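# Four arms lower a slung pipe into a trench

## Task

Using the pipe's slings, lower it slowly into the trench until the pipe lies along its full length on the trench floor. Any fast movement of the pipe while it is in contact with a bank or the trench, such as dropping it from height or letting it roll in, fails the task immediately.

## Robot and tools

ROBOTS. Four identical i2rt Big YAM arms, arm1 to arm4. Each has six revolute joints, a two-finger gripper and a wrist camera. Reach is about 1.0 m from the joint1 axis. Two room cameras, cam_high and cam_low, are fixed and belong to no arm. Wrist cameras are arm1_cam_wrist to arm4_cam_wrist. Fisheye wrist images and pinhole room images are all 672x504 pixels.

FRAMES. Everything is in one scene frame with its origin on the floor and +z up. Each arm's foot (base_link) faces its own +x. Calibrated foot positions in metres: arm1 (-1.010, -0.478, 0.809), arm2 (-0.307, 0.516, 0.819), arm3 (0.612, -0.542, 0.812), arm4 (1.210, 0.500, 0.782). arm1 and arm3 sit on the -y side facing roughly +y; arm2 and arm4 sit on the +y side facing roughly -y. The "hand" point lies between the finger pads, about 1 cm short of the tips. Fingers point along the hand's +z and open along its y. Printed hand positions drift more at long reach, and a hand often settles a centimetre or more off its goal.

JOINTS (radians; tolerance for "done" in brackets). joint1_rad -2.879..2.879 (±0.045), spins the arm about its foot, positive counter-clockwise seen from above, 0 = along the foot's facing. joint2_rad 0..3.141 (±0.14), shoulder; 0 points the upper arm backward, positive raises it up and over. joint3_rad 0..3.019 (±0.09), elbow; 0 is folded, positive opens. joint4_rad -1.692..1.57 (±0.055), hand pitch, positive tips fingers up. joint5_rad -1.57..1.57 (±0.03), sideways swing, positive to the arm's right. joint6_rad -2.094..2.094 (±0.035), hand roll, positive clockwise viewed from behind. gripper_m 0..0.093 m (±0.003), the fingertip gap; each finger squeezes at roughly 50 to 64 N.

TOOL move. Arguments are optional keys arm1, arm2, arm3, arm4 and cameras. Each arm key is a separate object for that arm only; omitted arms keep their last command. Inside an arm object:
- joints: an object of absolute joint targets keyed by joint name (units above), not offsets.
- target: one list of seven numbers [x, y, z, qw, qx, qy, qz], an absolute hand pose in the scene frame, metres and a unit quaternion, same form as the printed "hand" line. The hand travels a straight line toward it, starting from its current hand_target. When target is given, joints may contain only gripper_m.
- speed: top speed of that straight path in m/s, 0.002 to 0.5, default 0.25; rotation is capped at twice that value in rad/s. Only valid together with target.
All motions in one call start at once; every hand path in the call finishes together, paced by the slowest. A path takes 0.5 to 10 s and is cut off at 10 s. Each control step clips the goal to within 100 mm and 20 degrees of the measured hand, then solves damped IK, favouring position. Paths ignore obstacles and other arms. Hands may lag, stray, or overshoot the speed, especially when nearly straight. cameras: a list of names, or "all"; omitted means all, [] means none. Unknown keys make a call invalid; out-of-range values get it refused, and a refusal or a stop cancels the rest of that reply's move, wait and finished_scene calls.

OTHER TOOLS. wait(seconds 0..10, cameras) lets the scene run with no new command. zoom_image(camera, region [x0, y0, x1, y1] in pixels, at most 504x504) enlarges part of that camera's latest image. read_manual(section "licences") returns licence text only. finished_scene(scene) ends the current scene irreversibly; the pipe must stay settled without help.

RESULTS. Each returns per-arm state and images; "pictures" lists image order. "move: arm1 done; arm2 time_out" summarizes each commanded arm. Arms under "as last shown" were not commanded and show "not commanded". hand_target is the pose the current joint targets imply; under load the hand sits short of it. joint_status/hand_status words: off_target (stopped away, may still push); time_out (joint kept a nearby target and keeps pushing; on_its_own lists these, and "held at" is the target, not the reading; send the reported position to relax it); not_followed (a safety check withheld targets: "joint command not followed" or "pose unreachable"; the arm may keep trying). Joint velocities are rad/s (gripper m/s); "within noise" means at rest. Torques are in joint order, include gravity, carry offsets and noise; joints 3 and 4 wrap sign past ±28 N m.

GRIPPER. Gripping hard, gripper_m reads up to 0.005 m under the part width (some read up to 0.002 over). Closed on nothing: 0.000 to 0.003. Just under first-contact reading grips lightly; about 0.005 m below it squeezes at full force. Release by commanding well above the reading.

CAUTIONS. Lower the pipe slowly and level with all slings sharing the load; never release it above the bed or let it swing or roll against a bank. Keep items in the work area and off the floor; brief disturbances may nudge loose objects. Hard presses between arms fail the scene, including one gripper closing on another's fingers; the clearance check can be late and ignores fingers, gripper housings and wrist cameras. Arms keep pushing on contact. Holding loads, stretching out, or pushing at unreachable poses heats motors: MOTOR HOT appears near 85 °C, and at 100 °C an OVER-TEMPERATURE FAULT drops that arm for 30 to 60 s or more, after which affected keys say limit_stop_at_motor_heat and targets must be resent. The scene keeps running while you compose replies, holding the last command.

Each tool is called after ">>>" as a command line: name --argument value for each argument, lists and objects as JSON in quotes; but a table of rows of numbers goes row by row, as --pt "numbers of a row", without its own name.

## Session

>>> move

Scene clock: 0.00 s.
Joint torques (N m): no reading
Heat: arm1: hottest joint2_rad 29 °C; arm2: hottest gripper 29 °C; arm3: hottest joint2_rad 29 °C; arm4: hottest joint5_rad 29 °C.
Joint velocities: within noise
arm1.joint_positions: joint1_rad=+0.463 joint2_rad=+0.644 joint3_rad=+1.433 joint4_rad=-1.528 joint5_rad=-0.151 joint6_rad=+0.131 gripper_m=+0.09396
arm1.joint_status: not commanded
arm1.hand: x=-1.1007 y=-0.2799 z=+1.3245 quat_wxyz=(-0.162, +0.716, -0.571, -0.367) (m; scene frame)
arm1.hand_target: x=-1.1003 y=-0.2818 z=+1.3343 quat_wxyz=(-0.169, +0.713, -0.567, -0.376) (m; scene frame)
arm1.hand_status: not commanded
arm2.joint_positions: joint1_rad=+0.344 joint2_rad=+0.519 joint3_rad=+1.379 joint4_rad=-1.320 joint5_rad=+0.063 joint6_rad=+0.187 gripper_m=+0.09396
arm2.joint_status: not commanded
arm2.hand: x=-0.2620 y=+0.3341 z=+1.3801 quat_wxyz=(-0.439, -0.579, -0.615, +0.304) (m; scene frame)
arm2.hand_target: x=-0.2629 y=+0.3373 z=+1.3911 quat_wxyz=(-0.449, -0.575, -0.610, +0.310) (m; scene frame)
arm2.hand_status: not commanded
arm3.joint_positions: joint1_rad=-0.192 joint2_rad=+0.525 joint3_rad=+1.406 joint4_rad=-1.298 joint5_rad=-0.073 joint6_rad=+0.119 gripper_m=+0.09396
arm3.joint_status: not commanded
arm3.hand: x=+0.6033 y=-0.3522 z=+1.3879 quat_wxyz=(-0.348, +0.562, -0.618, -0.425) (m; scene frame)
arm3.hand_target: x=+0.6032 y=-0.3558 z=+1.3978 quat_wxyz=(-0.355, +0.558, -0.613, -0.433) (m; scene frame)
arm3.hand_status: not commanded
arm4.joint_positions: joint1_rad=-0.380 joint2_rad=+0.466 joint3_rad=+1.426 joint4_rad=-1.395 joint5_rad=+0.164 joint6_rad=+0.191 gripper_m=+0.09396
arm4.joint_status: not commanded
arm4.hand: x=+1.1323 y=+0.3633 z=+1.3533 quat_wxyz=(-0.305, -0.747, -0.388, +0.446) (m; scene frame)
arm4.hand_target: x=+1.1330 y=+0.3657 z=+1.3639 quat_wxyz=(-0.312, -0.741, -0.383, +0.454) (m; scene frame)
arm4.hand_status: not commanded
pictures: arm1_cam_wrist, arm2_cam_wrist, arm3_cam_wrist, arm4_cam_wrist, cam_high, cam_low

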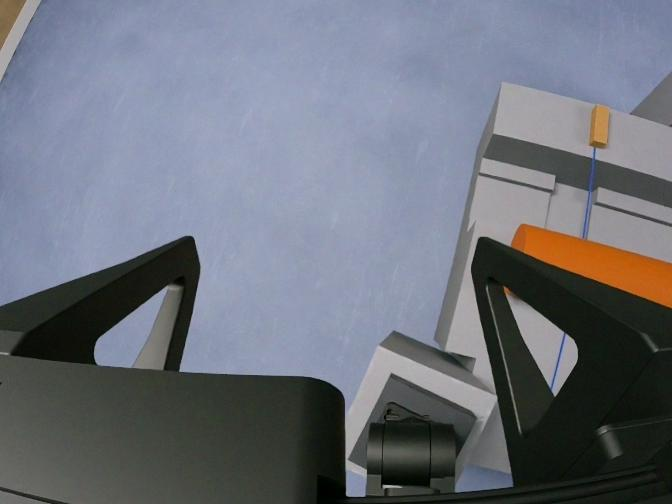

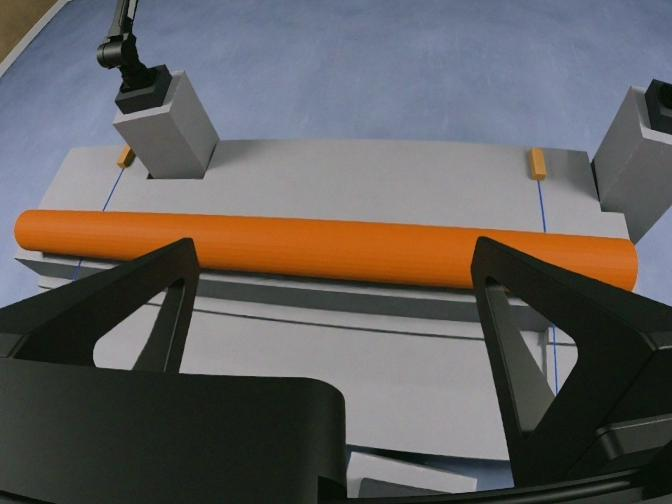

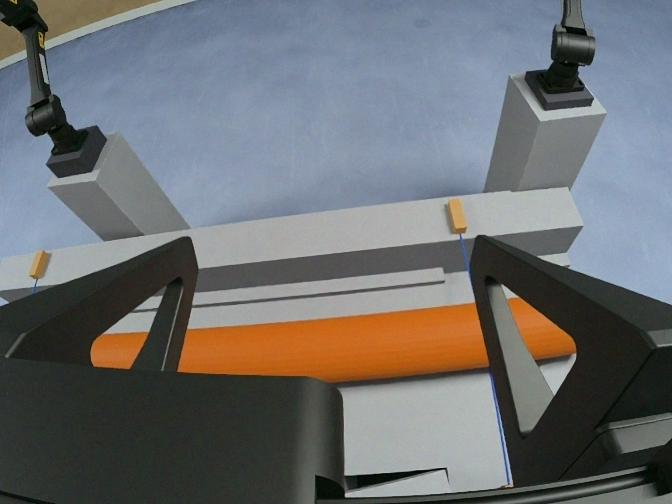

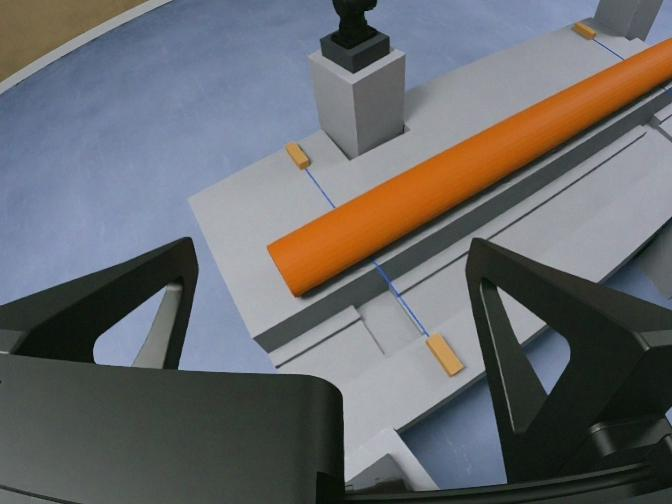

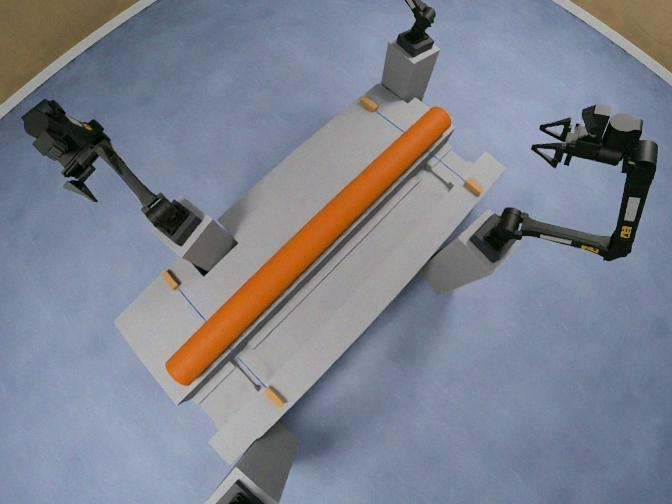

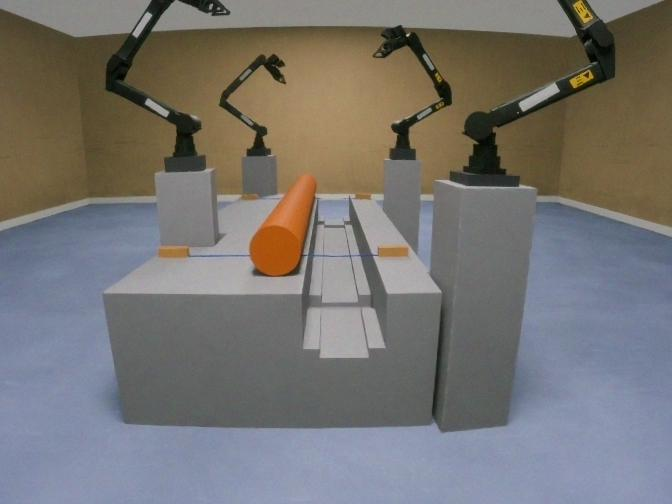

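>>> zoom_image --camera "cam_high" --region '[100, 80, 520, 500]'

>>> zoom_image --camera "cam_low" --region '[90, 160, 540, 440]'

>>> zoom_image --camera "arm4_cam_wrist" --region '[180, 0, 672, 504]'

>>> zoom_image --camera "arm3_cam_wrist" --region '[0, 100, 500, 504]'

>>> zoom_image --camera "arm3_cam_wrist" --region '[180, 100, 672, 504]'

>>> zoom_image --camera "arm2_cam_wrist" --region '[180, 100, 672, 504]'

Scaled by 1.200.

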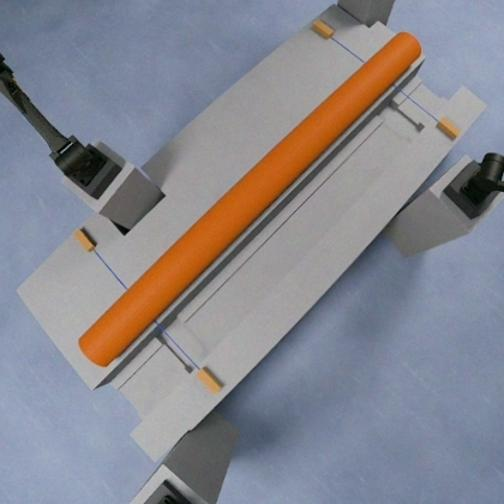

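Scaled by 1.120.

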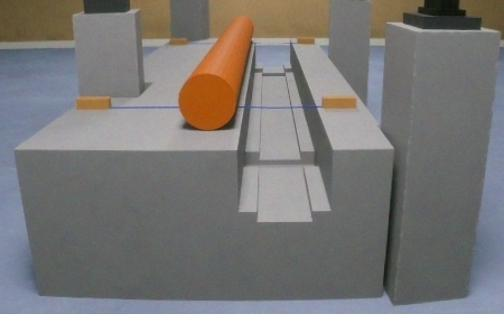

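Scaled by 1.000.

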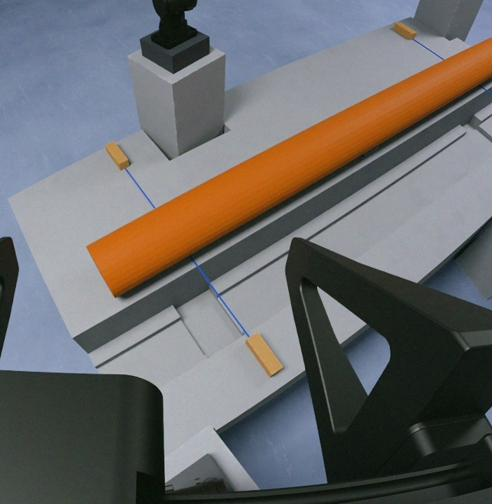

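Scaled by 1.008 from the camera's 672x504 image, which has a finer 960x720 frame.

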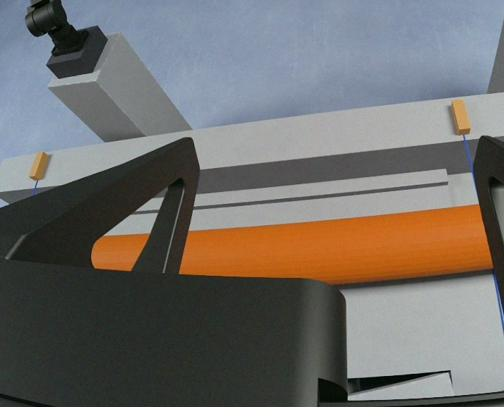

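Scaled by 1.024 from the camera's 672x504 image, which has a finer 960x720 frame.

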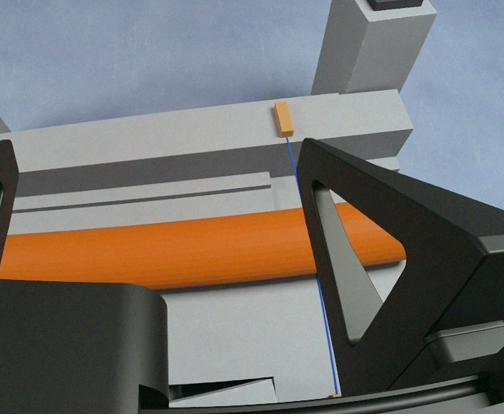

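Scaled by 1.024 from the camera's 672x504 image, which has a finer 960x720 frame.

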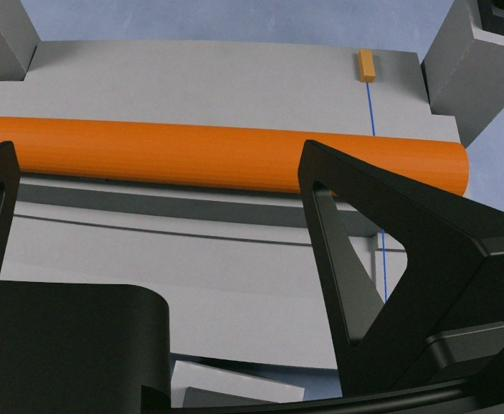

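>>> move --arm1 '{"target": [-0.675, -0.49, 0.85, 0, 0.7071, -0.7071, 0], "speed": 0.3}' --arm2 '{"target": [-0.65, 0.28, 0.85, 0, 0.7071, 0.7071, 0], "speed": 0.3}' --arm3 '{"target": [0.82, -0.50, 0.85, 0, 0.7071, -0.7071, 0], "speed": 0.3}' --arm4 '{"target": [0.87, 0.27, 0.85, 0, 0.7071, 0.7071, 0], "speed": 0.3}'

Scene clock: 78.37 s.
Joint torques (N m): arm1=[-1.2 -10.05 8.01 0.87 0.01 -0.05] | arm2=[-1.79 -13.86 11.85 -0.06 -0.08 0.07] | arm3=[1.55 -5.3 6.9 0.38 -0.1 -0.08] | arm4=[0.91 -13.04 10.15 0.5 0.08 -0.03]
Heat: arm1: hottest joint3_rad 34 °C; arm2: hottest joint3_rad 36 °C; arm3: hottest joint2_rad 29 °C; arm4: hottest joint3_rad 32 °C.
move: arm1 off_target; arm2 off_target; arm3 done; arm4 off_target
Joint velocities: within noise
arm1.joint_positions: joint1_rad=-1.424 joint2_rad=+1.431 joint3_rad=+0.763 joint4_rad=-0.942 joint5_rad=-0.010 joint6_rad=-1.603 gripper_m=+0.09396
arm1.joint_status: not commanded
arm1.hand: x=-0.6844 y=-0.4868 z=+0.8462 quat_wxyz=(+0.008, +0.707, -0.707, -0.010) (m; scene frame)
arm1.hand_target: x=-0.6752 y=-0.4900 z=+0.8501 quat_wxyz=(+0.000, +0.707, -0.707, +0.000) (m; scene frame)
arm1.hand_status: off_target (0.011 m and 1.4 deg from the pose sent, 0.671 m and 49.0 deg at the start; pose on its path clipped on 15 of 92 steps; a joint's target at an end of its range on 33 of 92 steps)
arm2.joint_positions: joint1_rad=-0.885 joint2_rad=+1.647 joint3_rad=+0.943 joint4_rad=-0.944 joint5_rad=+0.012 joint6_rad=-0.955 gripper_m=+0.09396
arm2.joint_status: not commanded
arm2.hand: x=-0.6251 y=+0.2900 z=+0.8344 quat_wxyz=(-0.006, -0.703, -0.710, -0.032) (m; scene frame)
arm2.hand_target: x=-0.6491 y=+0.2807 z=+0.8508 quat_wxyz=(+0.000, -0.707, -0.707, +0.000) (m; scene frame)
arm2.hand_status: off_target (0.031 m and 3.8 deg from the pose sent, 0.659 m and 64.7 deg at the start)
arm3.joint_positions: joint1_rad=-1.529 joint2_rad=+1.063 joint3_rad=+0.469 joint4_rad=-1.001 joint5_rad=+0.006 joint6_rad=-1.351 gripper_m=+0.09396
arm3.joint_status: not commanded
arm3.hand: x=+0.8151 y=-0.5016 z=+0.8477 quat_wxyz=(+0.008, +0.703, -0.711, -0.007) (m; scene frame)
arm3.hand_target: x=+0.8199 y=-0.5000 z=+0.8501 quat_wxyz=(+0.000, +0.707, -0.707, +0.000) (m; scene frame)
arm3.hand_status: done (0.006 m and 1.3 deg from the pose sent, 0.599 m and 66.9 deg at the start; a joint's target at an end of its range on 21 of 92 steps)
arm4.joint_positions: joint1_rad=-1.046 joint2_rad=+1.562 joint3_rad=+0.959 joint4_rad=-1.043 joint5_rad=+0.003 joint6_rad=-0.958 gripper_m=+0.09396
arm4.joint_status: not commanded
arm4.hand: x=+0.8912 y=+0.2876 z=+0.8292 quat_wxyz=(-0.008, -0.714, -0.699, -0.038) (m; scene frame)
arm4.hand_target: x=+0.8712 y=+0.2707 z=+0.8507 quat_wxyz=(+0.000, -0.707, -0.707, +0.000) (m; scene frame)
arm4.hand_status: off_target (0.034 m and 4.6 deg from the pose sent, 0.575 m and 73.3 deg at the start)
pictures: arm1_cam_wrist, arm2_cam_wrist, arm3_cam_wrist, arm4_cam_wrist, cam_high, cam_low

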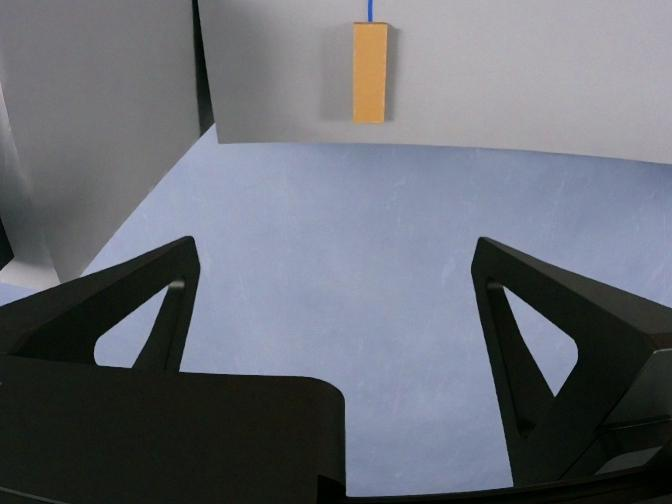

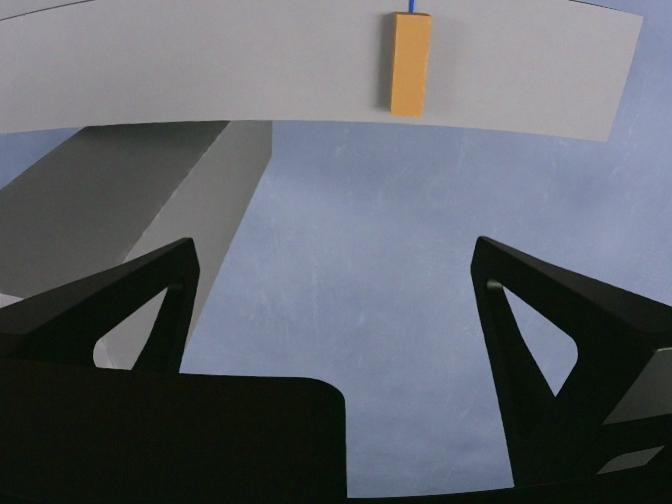

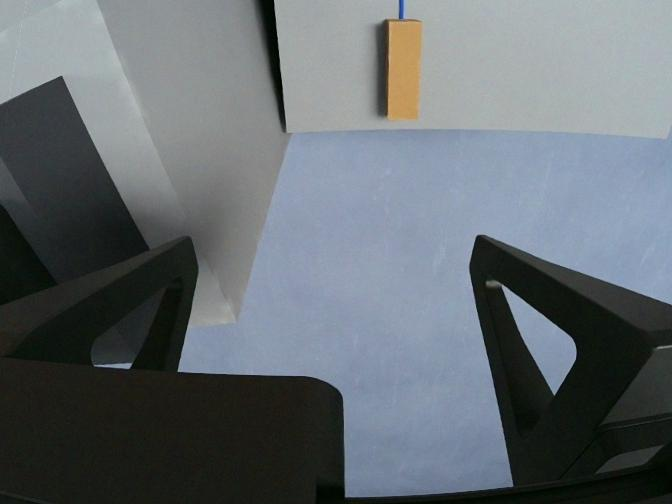

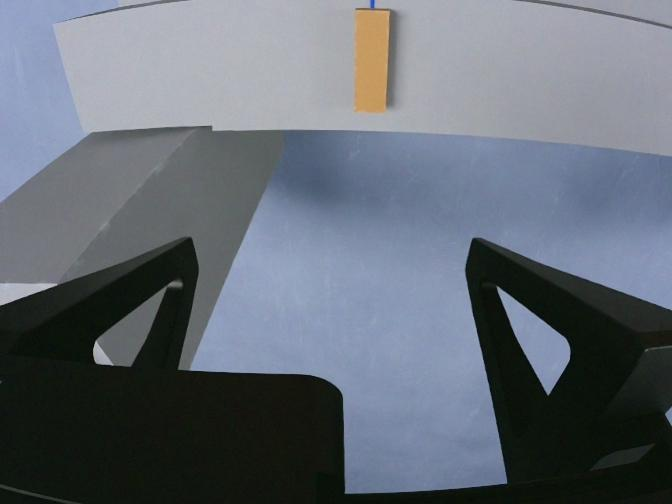

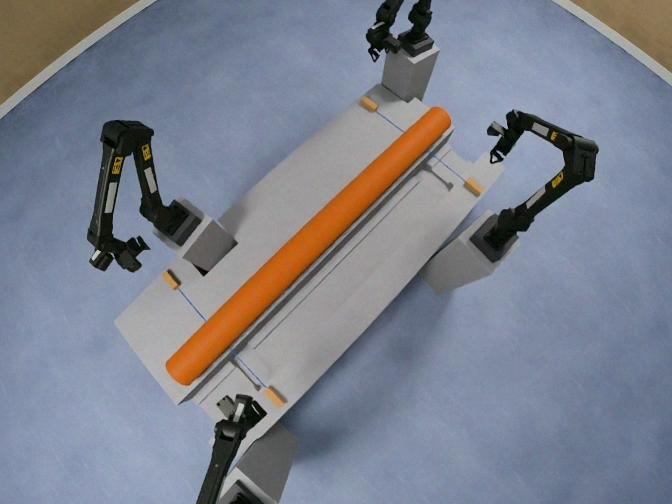

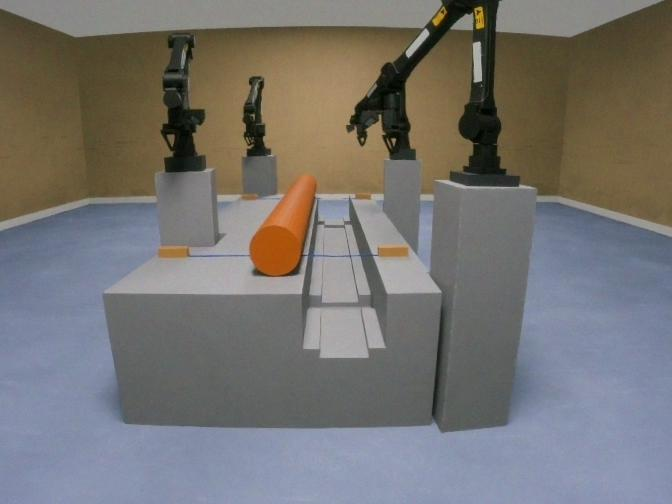

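>>> move --arm1 '{"target": [-0.651, -0.466, 0.72, 0, 0.7071, -0.7071, 0], "speed": 0.2}' --arm2 '{"target": [-0.695, 0.257, 0.735, 0, 0.7071, 0.7071, 0], "speed": 0.2}' --arm3 '{"target": [0.872, -0.477, 0.72, 0, 0.7071, -0.7071, 0], "speed": 0.2}' --arm4 '{"target": [0.857, 0.245, 0.74, 0, 0.7071, 0.7071, 0], "speed": 0.2}'

Scene clock: 94.93 s.
Joint torques (N m): arm1=[0.91 -11.63 5.05 0.92 -0.08 0.06] | arm2=[-1.79 -16.5 9.57 -0.05 -0.1 0.04] | arm3=[1.85 -10.64 4.56 0.36 -0.12 0.08] | arm4=[0.91 -14.51 6.8 0.58 0.06 0.3]
Heat: arm1: hottest joint3_rad 35 °C; arm2: hottest joint3_rad 36 °C; arm3: hottest joint2_rad 29 °C; arm4: hottest joint3_rad 33 °C.
move: arm1 done; arm2 off_target; arm3 off_target; arm4 off_target
Joint velocities: within noise
arm1.joint_positions: joint1_rad=-1.366 joint2_rad=+1.787 joint3_rad=+0.736 joint4_rad=-0.542 joint5_rad=-0.010 joint6_rad=-1.547 gripper_m=+0.09396
arm1.joint_status: not commanded
arm1.hand: x=-0.6557 y=-0.4683 z=+0.7221 quat_wxyz=(+0.003, +0.708, -0.706, -0.003) (m; scene frame)
arm1.hand_target: x=-0.6511 y=-0.4659 z=+0.7201 quat_wxyz=(+0.000, +0.707, -0.707, +0.000) (m; scene frame)
arm1.hand_status: done (0.006 m and 0.5 deg from the pose sent, 0.132 m and 1.4 deg at the start)
arm2.joint_positions: joint1_rad=-0.903 joint2_rad=+1.962 joint3_rad=+1.030 joint4_rad=-0.700 joint5_rad=+0.013 joint6_rad=-0.972 gripper_m=+0.09396
arm2.joint_status: not commanded
arm2.hand: x=-0.6717 y=+0.2649 z=+0.7272 quat_wxyz=(-0.005, -0.704, -0.710, -0.024) (m; scene frame)
arm2.hand_target: x=-0.6945 y=+0.2575 z=+0.7357 quat_wxyz=(+0.000, -0.707, -0.707, +0.000) (m; scene frame)
arm2.hand_status: off_target (0.026 m and 2.9 deg from the pose sent, 0.126 m and 3.8 deg at the start)
arm3.joint_positions: joint1_rad=-1.494 joint2_rad=+1.646 joint3_rad=+0.461 joint4_rad=-0.424 joint5_rad=+0.006 joint6_rad=-1.327 gripper_m=+0.09396
arm3.joint_status: not commanded
arm3.hand: x=+0.8578 y=-0.4825 z=+0.7168 quat_wxyz=(+0.013, +0.706, -0.708, -0.010) (m; scene frame)
arm3.hand_target: x=+0.8718 y=-0.4770 z=+0.7203 quat_wxyz=(+0.000, +0.707, -0.707, +0.000) (m; scene frame)
arm3.hand_status: off_target (0.016 m and 1.9 deg from the pose sent, 0.142 m and 1.3 deg at the start)
arm4.joint_positions: joint1_rad=-1.018 joint2_rad=+1.806 joint3_rad=+0.959 joint4_rad=-0.762 joint5_rad=+0.003 joint6_rad=-0.956 gripper_m=+0.09396
arm4.joint_status: not commanded
arm4.hand: x=+0.8674 y=+0.2568 z=+0.7323 quat_wxyz=(-0.004, -0.705, -0.709, -0.020) (m; scene frame)
arm4.hand_target: x=+0.8573 y=+0.2451 z=+0.7403 quat_wxyz=(+0.000, -0.707, -0.707, +0.000) (m; scene frame)
arm4.hand_status: off_target (0.018 m and 2.3 deg from the pose sent, 0.105 m and 4.6 deg at the start)
pictures: arm1_cam_wrist, arm2_cam_wrist, arm3_cam_wrist, arm4_cam_wrist, cam_high, cam_low

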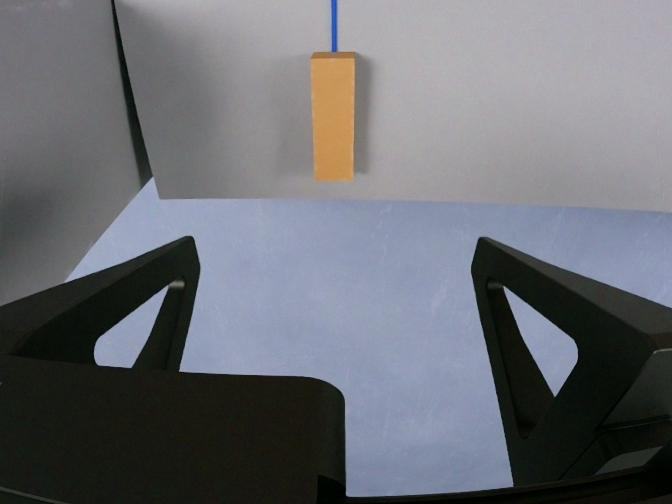

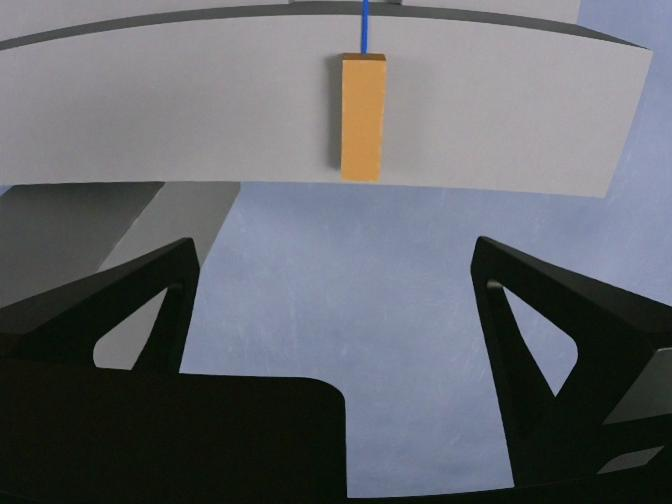

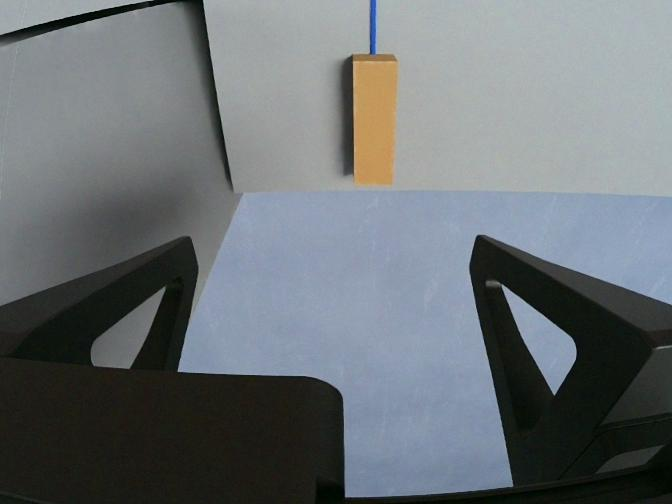

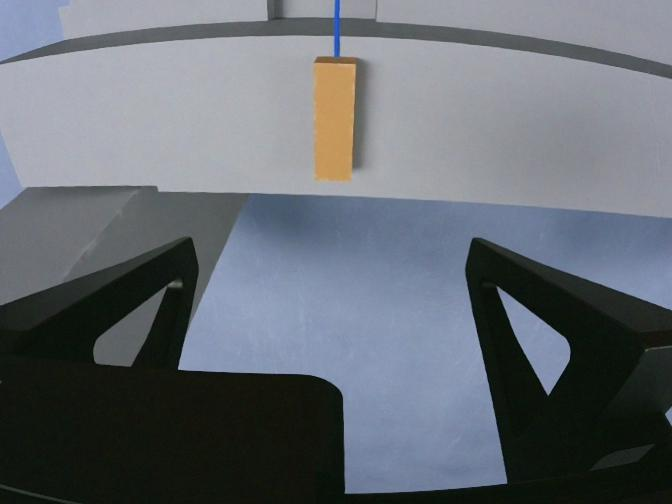

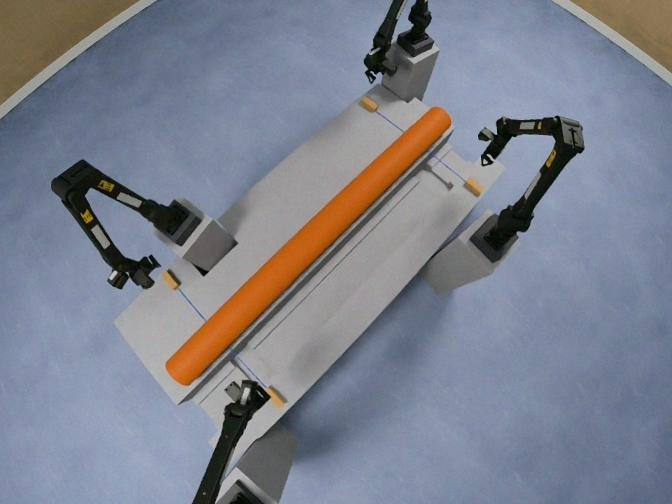

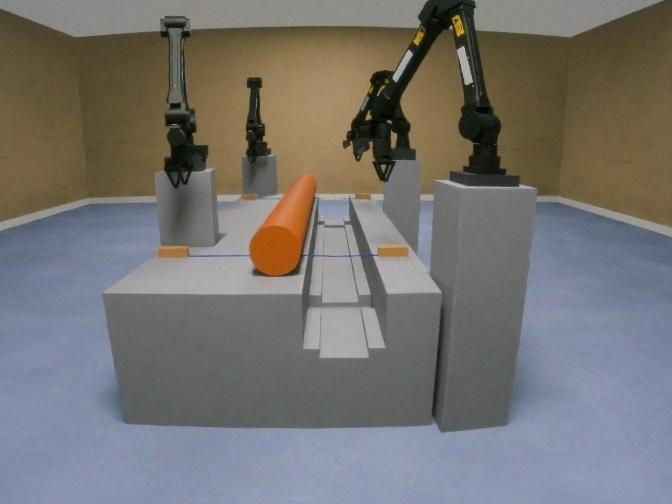

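>>> move --arm1 '{"target": [-0.653, -0.477, 0.60, 0, 0.7071, -0.7071, 0], "speed": 0.2}' --arm2 '{"target": [-0.710, 0.2755, 0.608, 0, 0.7071, 0.7071, 0], "speed": 0.2}' --arm3 '{"target": [0.897, -0.492, 0.604, 0, 0.7071, -0.7071, 0], "speed": 0.2}' --arm4 '{"target": [0.864, 0.265, 0.608, 0, 0.7071, 0.7071, 0], "speed": 0.2}'

>>> zoom_image --camera "cam_low" --region '[90, 130, 540, 440]'

Scene clock: 115.00 s.
Joint torques (N m): arm1=[-1.03 -13.27 2.65 0.95 -0.03 -0.11] | arm2=[-1.61 -18.26 6.53 -0.02 -0.12 0.04] | arm3=[0.67 -14.27 0.64 0.36 -0.13 -0.06] | arm4=[-0.32 -16.21 2.93 0.62 0.09 0.01]
Heat: arm1: hottest joint3_rad 34 °C; arm2: hottest joint3_rad 37 °C; arm3: hottest joint2_rad 29 °C; arm4: hottest joint3_rad 33 °C.
move: arm1 done; arm2 off_target; arm3 done; arm4 done
Joint velocities: within noise
arm1.joint_positions: joint1_rad=-1.379 joint2_rad=+2.148 joint3_rad=+0.757 joint4_rad=-0.208 joint5_rad=-0.010 joint6_rad=-1.556 gripper_m=+0.09396
arm1.joint_status: not commanded
arm1.hand: x=-0.6605 y=-0.4741 z=+0.6030 quat_wxyz=(+0.005, +0.707, -0.708, -0.005) (m; scene frame)
arm1.hand_target: x=-0.6533 y=-0.4770 z=+0.6001 quat_wxyz=(+0.000, +0.707, -0.707, +0.000) (m; scene frame)
arm1.hand_status: done (0.009 m and 0.8 deg from the pose sent, 0.122 m and 0.5 deg at the start)
arm2.joint_positions: joint1_rad=-0.959 joint2_rad=+2.262 joint3_rad=+1.079 joint4_rad=-0.439 joint5_rad=+0.013 joint6_rad=-1.026 gripper_m=+0.09396
arm2.joint_status: not commanded
arm2.hand: x=-0.6902 y=+0.2807 z=+0.6040 quat_wxyz=(-0.005, -0.705, -0.709, -0.020) (m; scene frame)
arm2.hand_target: x=-0.7097 y=+0.2758 z=+0.6085 quat_wxyz=(+0.000, -0.707, -0.707, +0.000) (m; scene frame)
arm2.hand_status: off_target (0.021 m and 2.4 deg from the pose sent, 0.126 m and 2.9 deg at the start)
arm3.joint_positions: joint1_rad=-1.553 joint2_rad=+2.117 joint3_rad=+0.577 joint4_rad=-0.048 joint5_rad=+0.007 joint6_rad=-1.388 gripper_m=+0.09396
arm3.joint_status: not commanded
arm3.hand: x=+0.8923 y=-0.4904 z=+0.6044 quat_wxyz=(+0.005, +0.707, -0.707, -0.004) (m; scene frame)
arm3.hand_target: x=+0.8970 y=-0.4920 z=+0.6040 quat_wxyz=(+0.000, +0.707, -0.707, +0.000) (m; scene frame)
arm3.hand_status: done (0.005 m and 0.7 deg from the pose sent, 0.120 m and 1.9 deg at the start)
arm4.joint_positions: joint1_rad=-1.030 joint2_rad=+2.104 joint3_rad=+0.922 joint4_rad=-0.409 joint5_rad=+0.003 joint6_rad=-0.960 gripper_m=+0.09396
arm4.joint_status: not commanded
arm4.hand: x=+0.8709 y=+0.2649 z=+0.6038 quat_wxyz=(-0.003, -0.709, -0.705, -0.011) (m; scene frame)
arm4.hand_target: x=+0.8639 y=+0.2651 z=+0.6081 quat_wxyz=(+0.000, -0.707, -0.707, +0.000) (m; scene frame)
arm4.hand_status: done (0.008 m and 1.3 deg from the pose sent, 0.125 m and 2.3 deg at the start)
pictures: arm1_cam_wrist, arm2_cam_wrist, arm3_cam_wrist, arm4_cam_wrist, cam_high, cam_low

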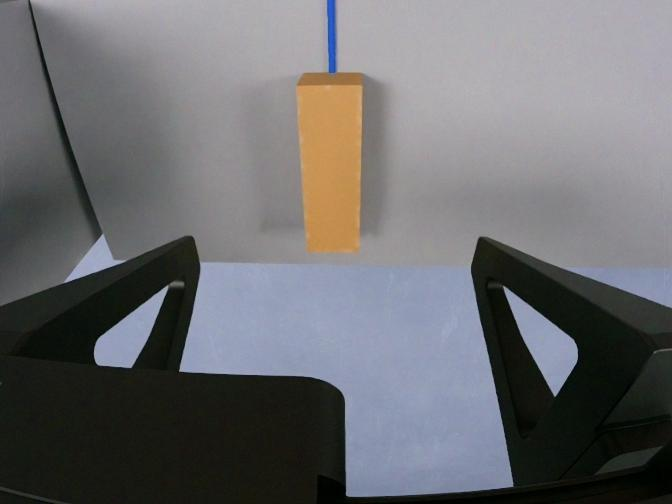

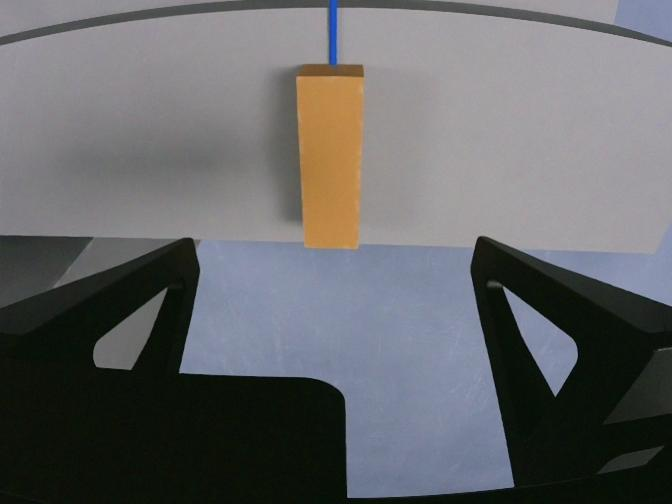

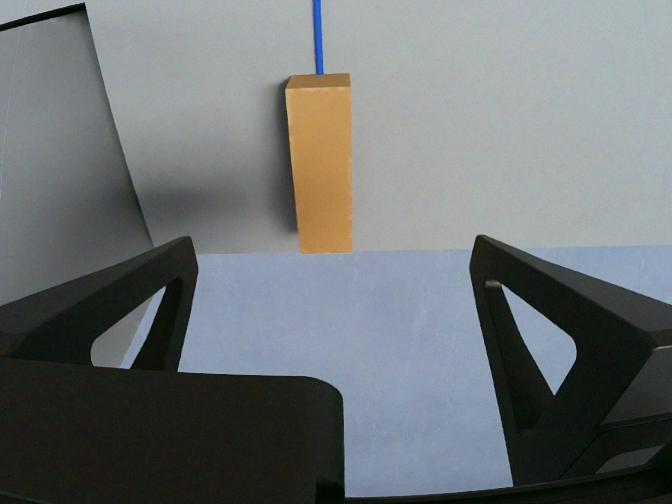

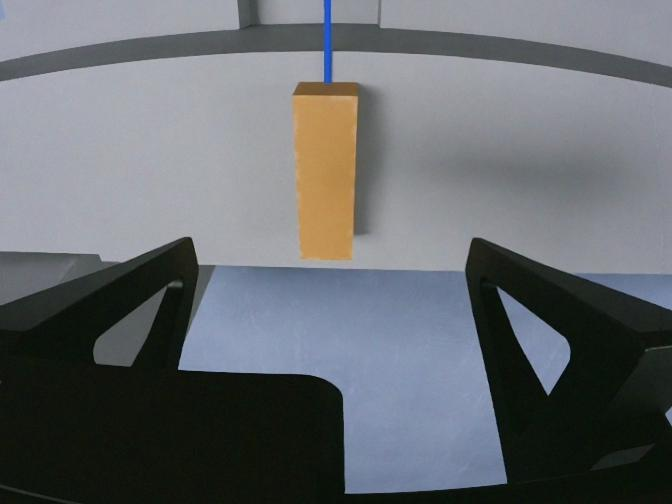

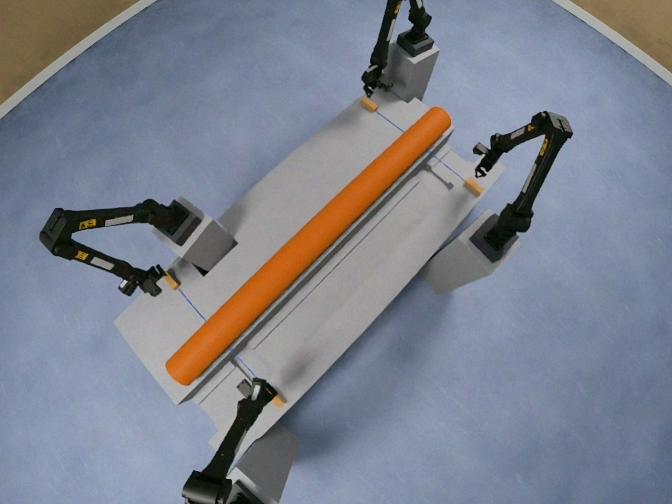

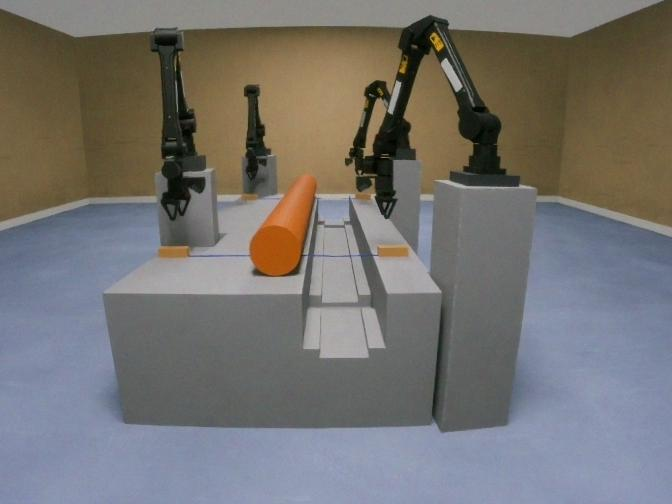

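Scaled by 1.120.

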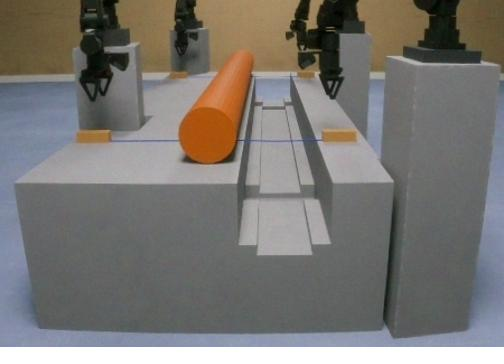

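>>> move --arm1 '{"target": [-0.656, -0.497, 0.53, 0, 0.7071, -0.7071, 0], "speed": 0.2}' --arm2 '{"target": [-0.705, 0.296, 0.534, 0, 0.7071, 0.7071, 0], "speed": 0.2}' --arm3 '{"target": [0.887, -0.51, 0.53, 0, 0.7071, -0.7071, 0], "speed": 0.2}' --arm4 '{"target": [0.872, 0.293, 0.534, 0, 0.7071, 0.7071, 0], "speed": 0.2}'

>>> zoom_image --camera "cam_low" --region '[90, 130, 540, 440]'

Scene clock: 135.40 s.
Joint torques (N m): arm1=[0.26 -14.86 0.9 0.9 -0.04 -0.11] | arm2=[-1.38 -19.43 4.36 -0.02 -0.11 0.06] | arm3=[0.85 -15.79 -1.1 0.4 -0.13 -0.06] | arm4=[0.03 -16.85 1.47 0.59 0.07 0]
Heat: arm1: hottest joint3_rad 32 °C; arm2: hottest joint3_rad 35 °C; arm3: hottest joint2_rad 30 °C; arm4: hottest joint3_rad 32 °C.
move: arm1 done; arm2 off_target; arm3 done; arm4 off_target
Joint velocities: within noise
arm1.joint_positions: joint1_rad=-1.438 joint2_rad=+2.366 joint3_rad=+0.831 joint4_rad=-0.059 joint5_rad=-0.010 joint6_rad=-1.611 gripper_m=+0.09396
arm1.joint_status: not commanded
arm1.hand: x=-0.6587 y=-0.4951 z=+0.5335 quat_wxyz=(+0.002, +0.705, -0.709, -0.003) (m; scene frame)
arm1.hand_target: x=-0.6559 y=-0.4971 z=+0.5301 quat_wxyz=(+0.000, +0.707, -0.707, +0.000) (m; scene frame)
arm1.hand_status: done (0.005 m and 0.5 deg from the pose sent, 0.077 m and 0.8 deg at the start)
arm2.joint_positions: joint1_rad=-0.997 joint2_rad=+2.446 joint3_rad=+1.112 joint4_rad=-0.288 joint5_rad=+0.014 joint6_rad=-1.061 gripper_m=+0.09396
arm2.joint_status: not commanded
arm2.hand: x=-0.6863 y=+0.3012 z=+0.5280 quat_wxyz=(-0.006, -0.706, -0.708, -0.020) (m; scene frame)
arm2.hand_target: x=-0.7049 y=+0.2962 z=+0.5344 quat_wxyz=(+0.000, -0.707, -0.707, +0.000) (m; scene frame)
arm2.hand_status: off_target (0.020 m and 2.4 deg from the pose sent, 0.073 m and 2.3 deg at the start)
arm3.joint_positions: joint1_rad=-1.616 joint2_rad=+2.397 joint3_rad=+0.639 joint4_rad=+0.166 joint5_rad=+0.007 joint6_rad=-1.448 gripper_m=+0.09396
arm3.joint_status: not commanded
arm3.hand: x=+0.8813 y=-0.5091 z=+0.5291 quat_wxyz=(+0.006, +0.706, -0.708, -0.006) (m; scene frame)
arm3.hand_target: x=+0.8870 y=-0.5100 z=+0.5300 quat_wxyz=(+0.000, +0.707, -0.707, +0.000) (m; scene frame)
arm3.hand_status: done (0.006 m and 1.0 deg from the pose sent, 0.077 m and 0.7 deg at the start)
arm4.joint_positions: joint1_rad=-1.083 joint2_rad=+2.300 joint3_rad=+0.909 joint4_rad=-0.210 joint5_rad=+0.003 joint6_rad=-1.007 gripper_m=+0.09396
arm4.joint_status: not commanded
arm4.hand: x=+0.8822 y=+0.2972 z=+0.5272 quat_wxyz=(-0.004, -0.710, -0.704, -0.016) (m; scene frame)
arm4.hand_target: x=+0.8722 y=+0.2930 z=+0.5340 quat_wxyz=(+0.000, -0.707, -0.707, +0.000) (m; scene frame)
arm4.hand_status: off_target (0.013 m and 1.9 deg from the pose sent, 0.075 m and 1.3 deg at the start)
pictures: arm1_cam_wrist, arm2_cam_wrist, arm3_cam_wrist, arm4_cam_wrist, cam_high, cam_low

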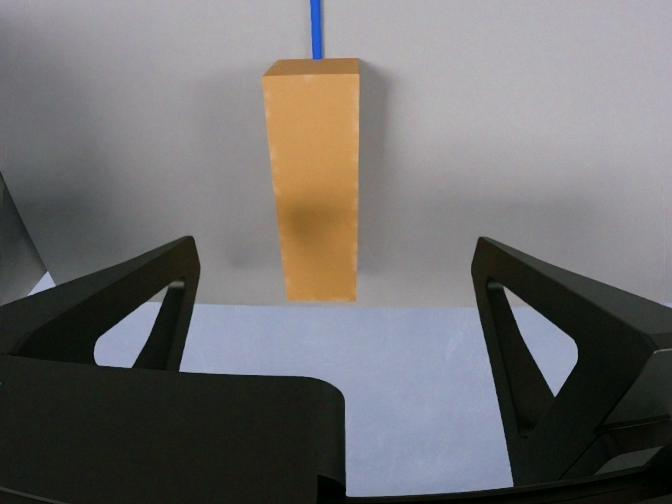

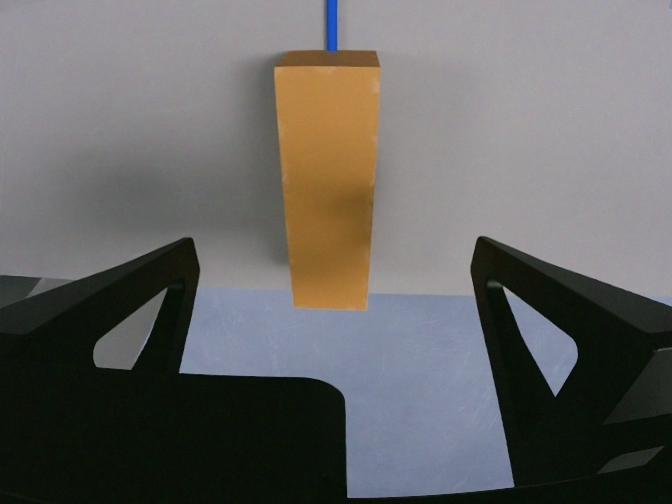

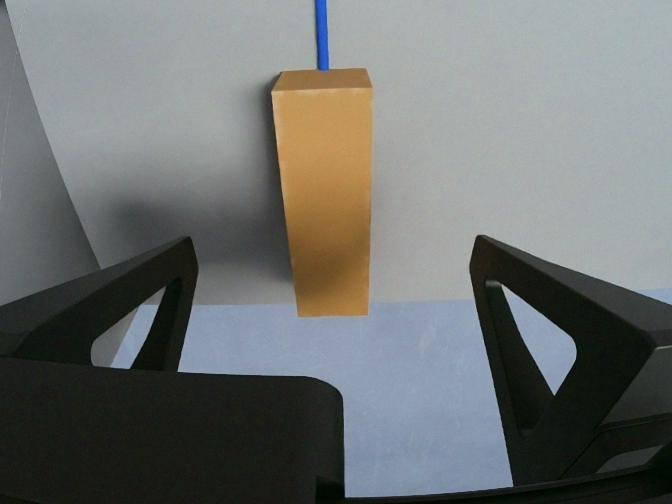

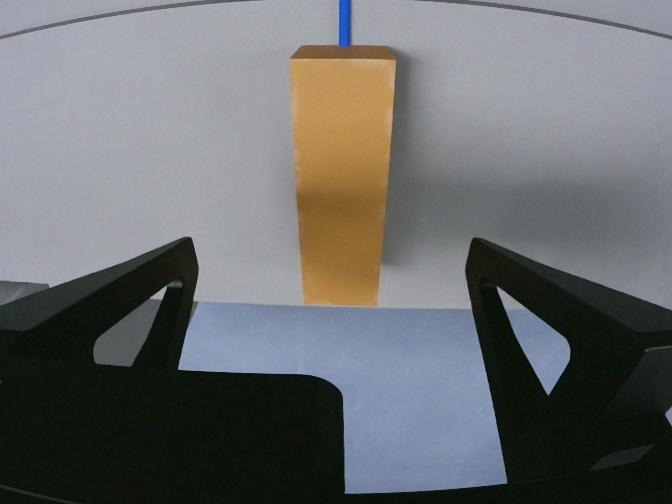

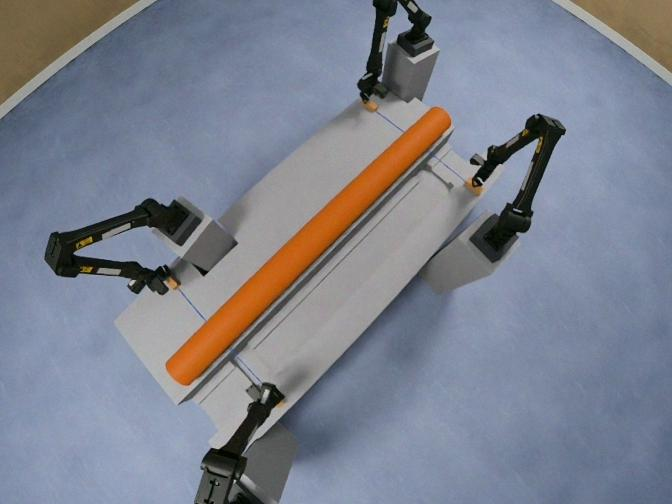

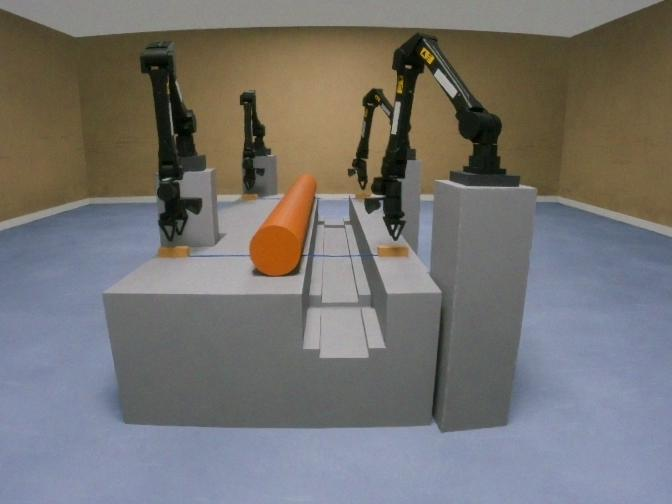

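Scaled by 1.120.

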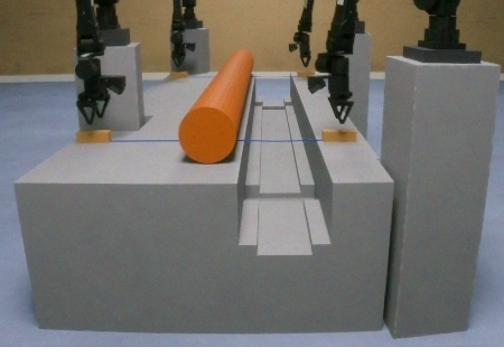

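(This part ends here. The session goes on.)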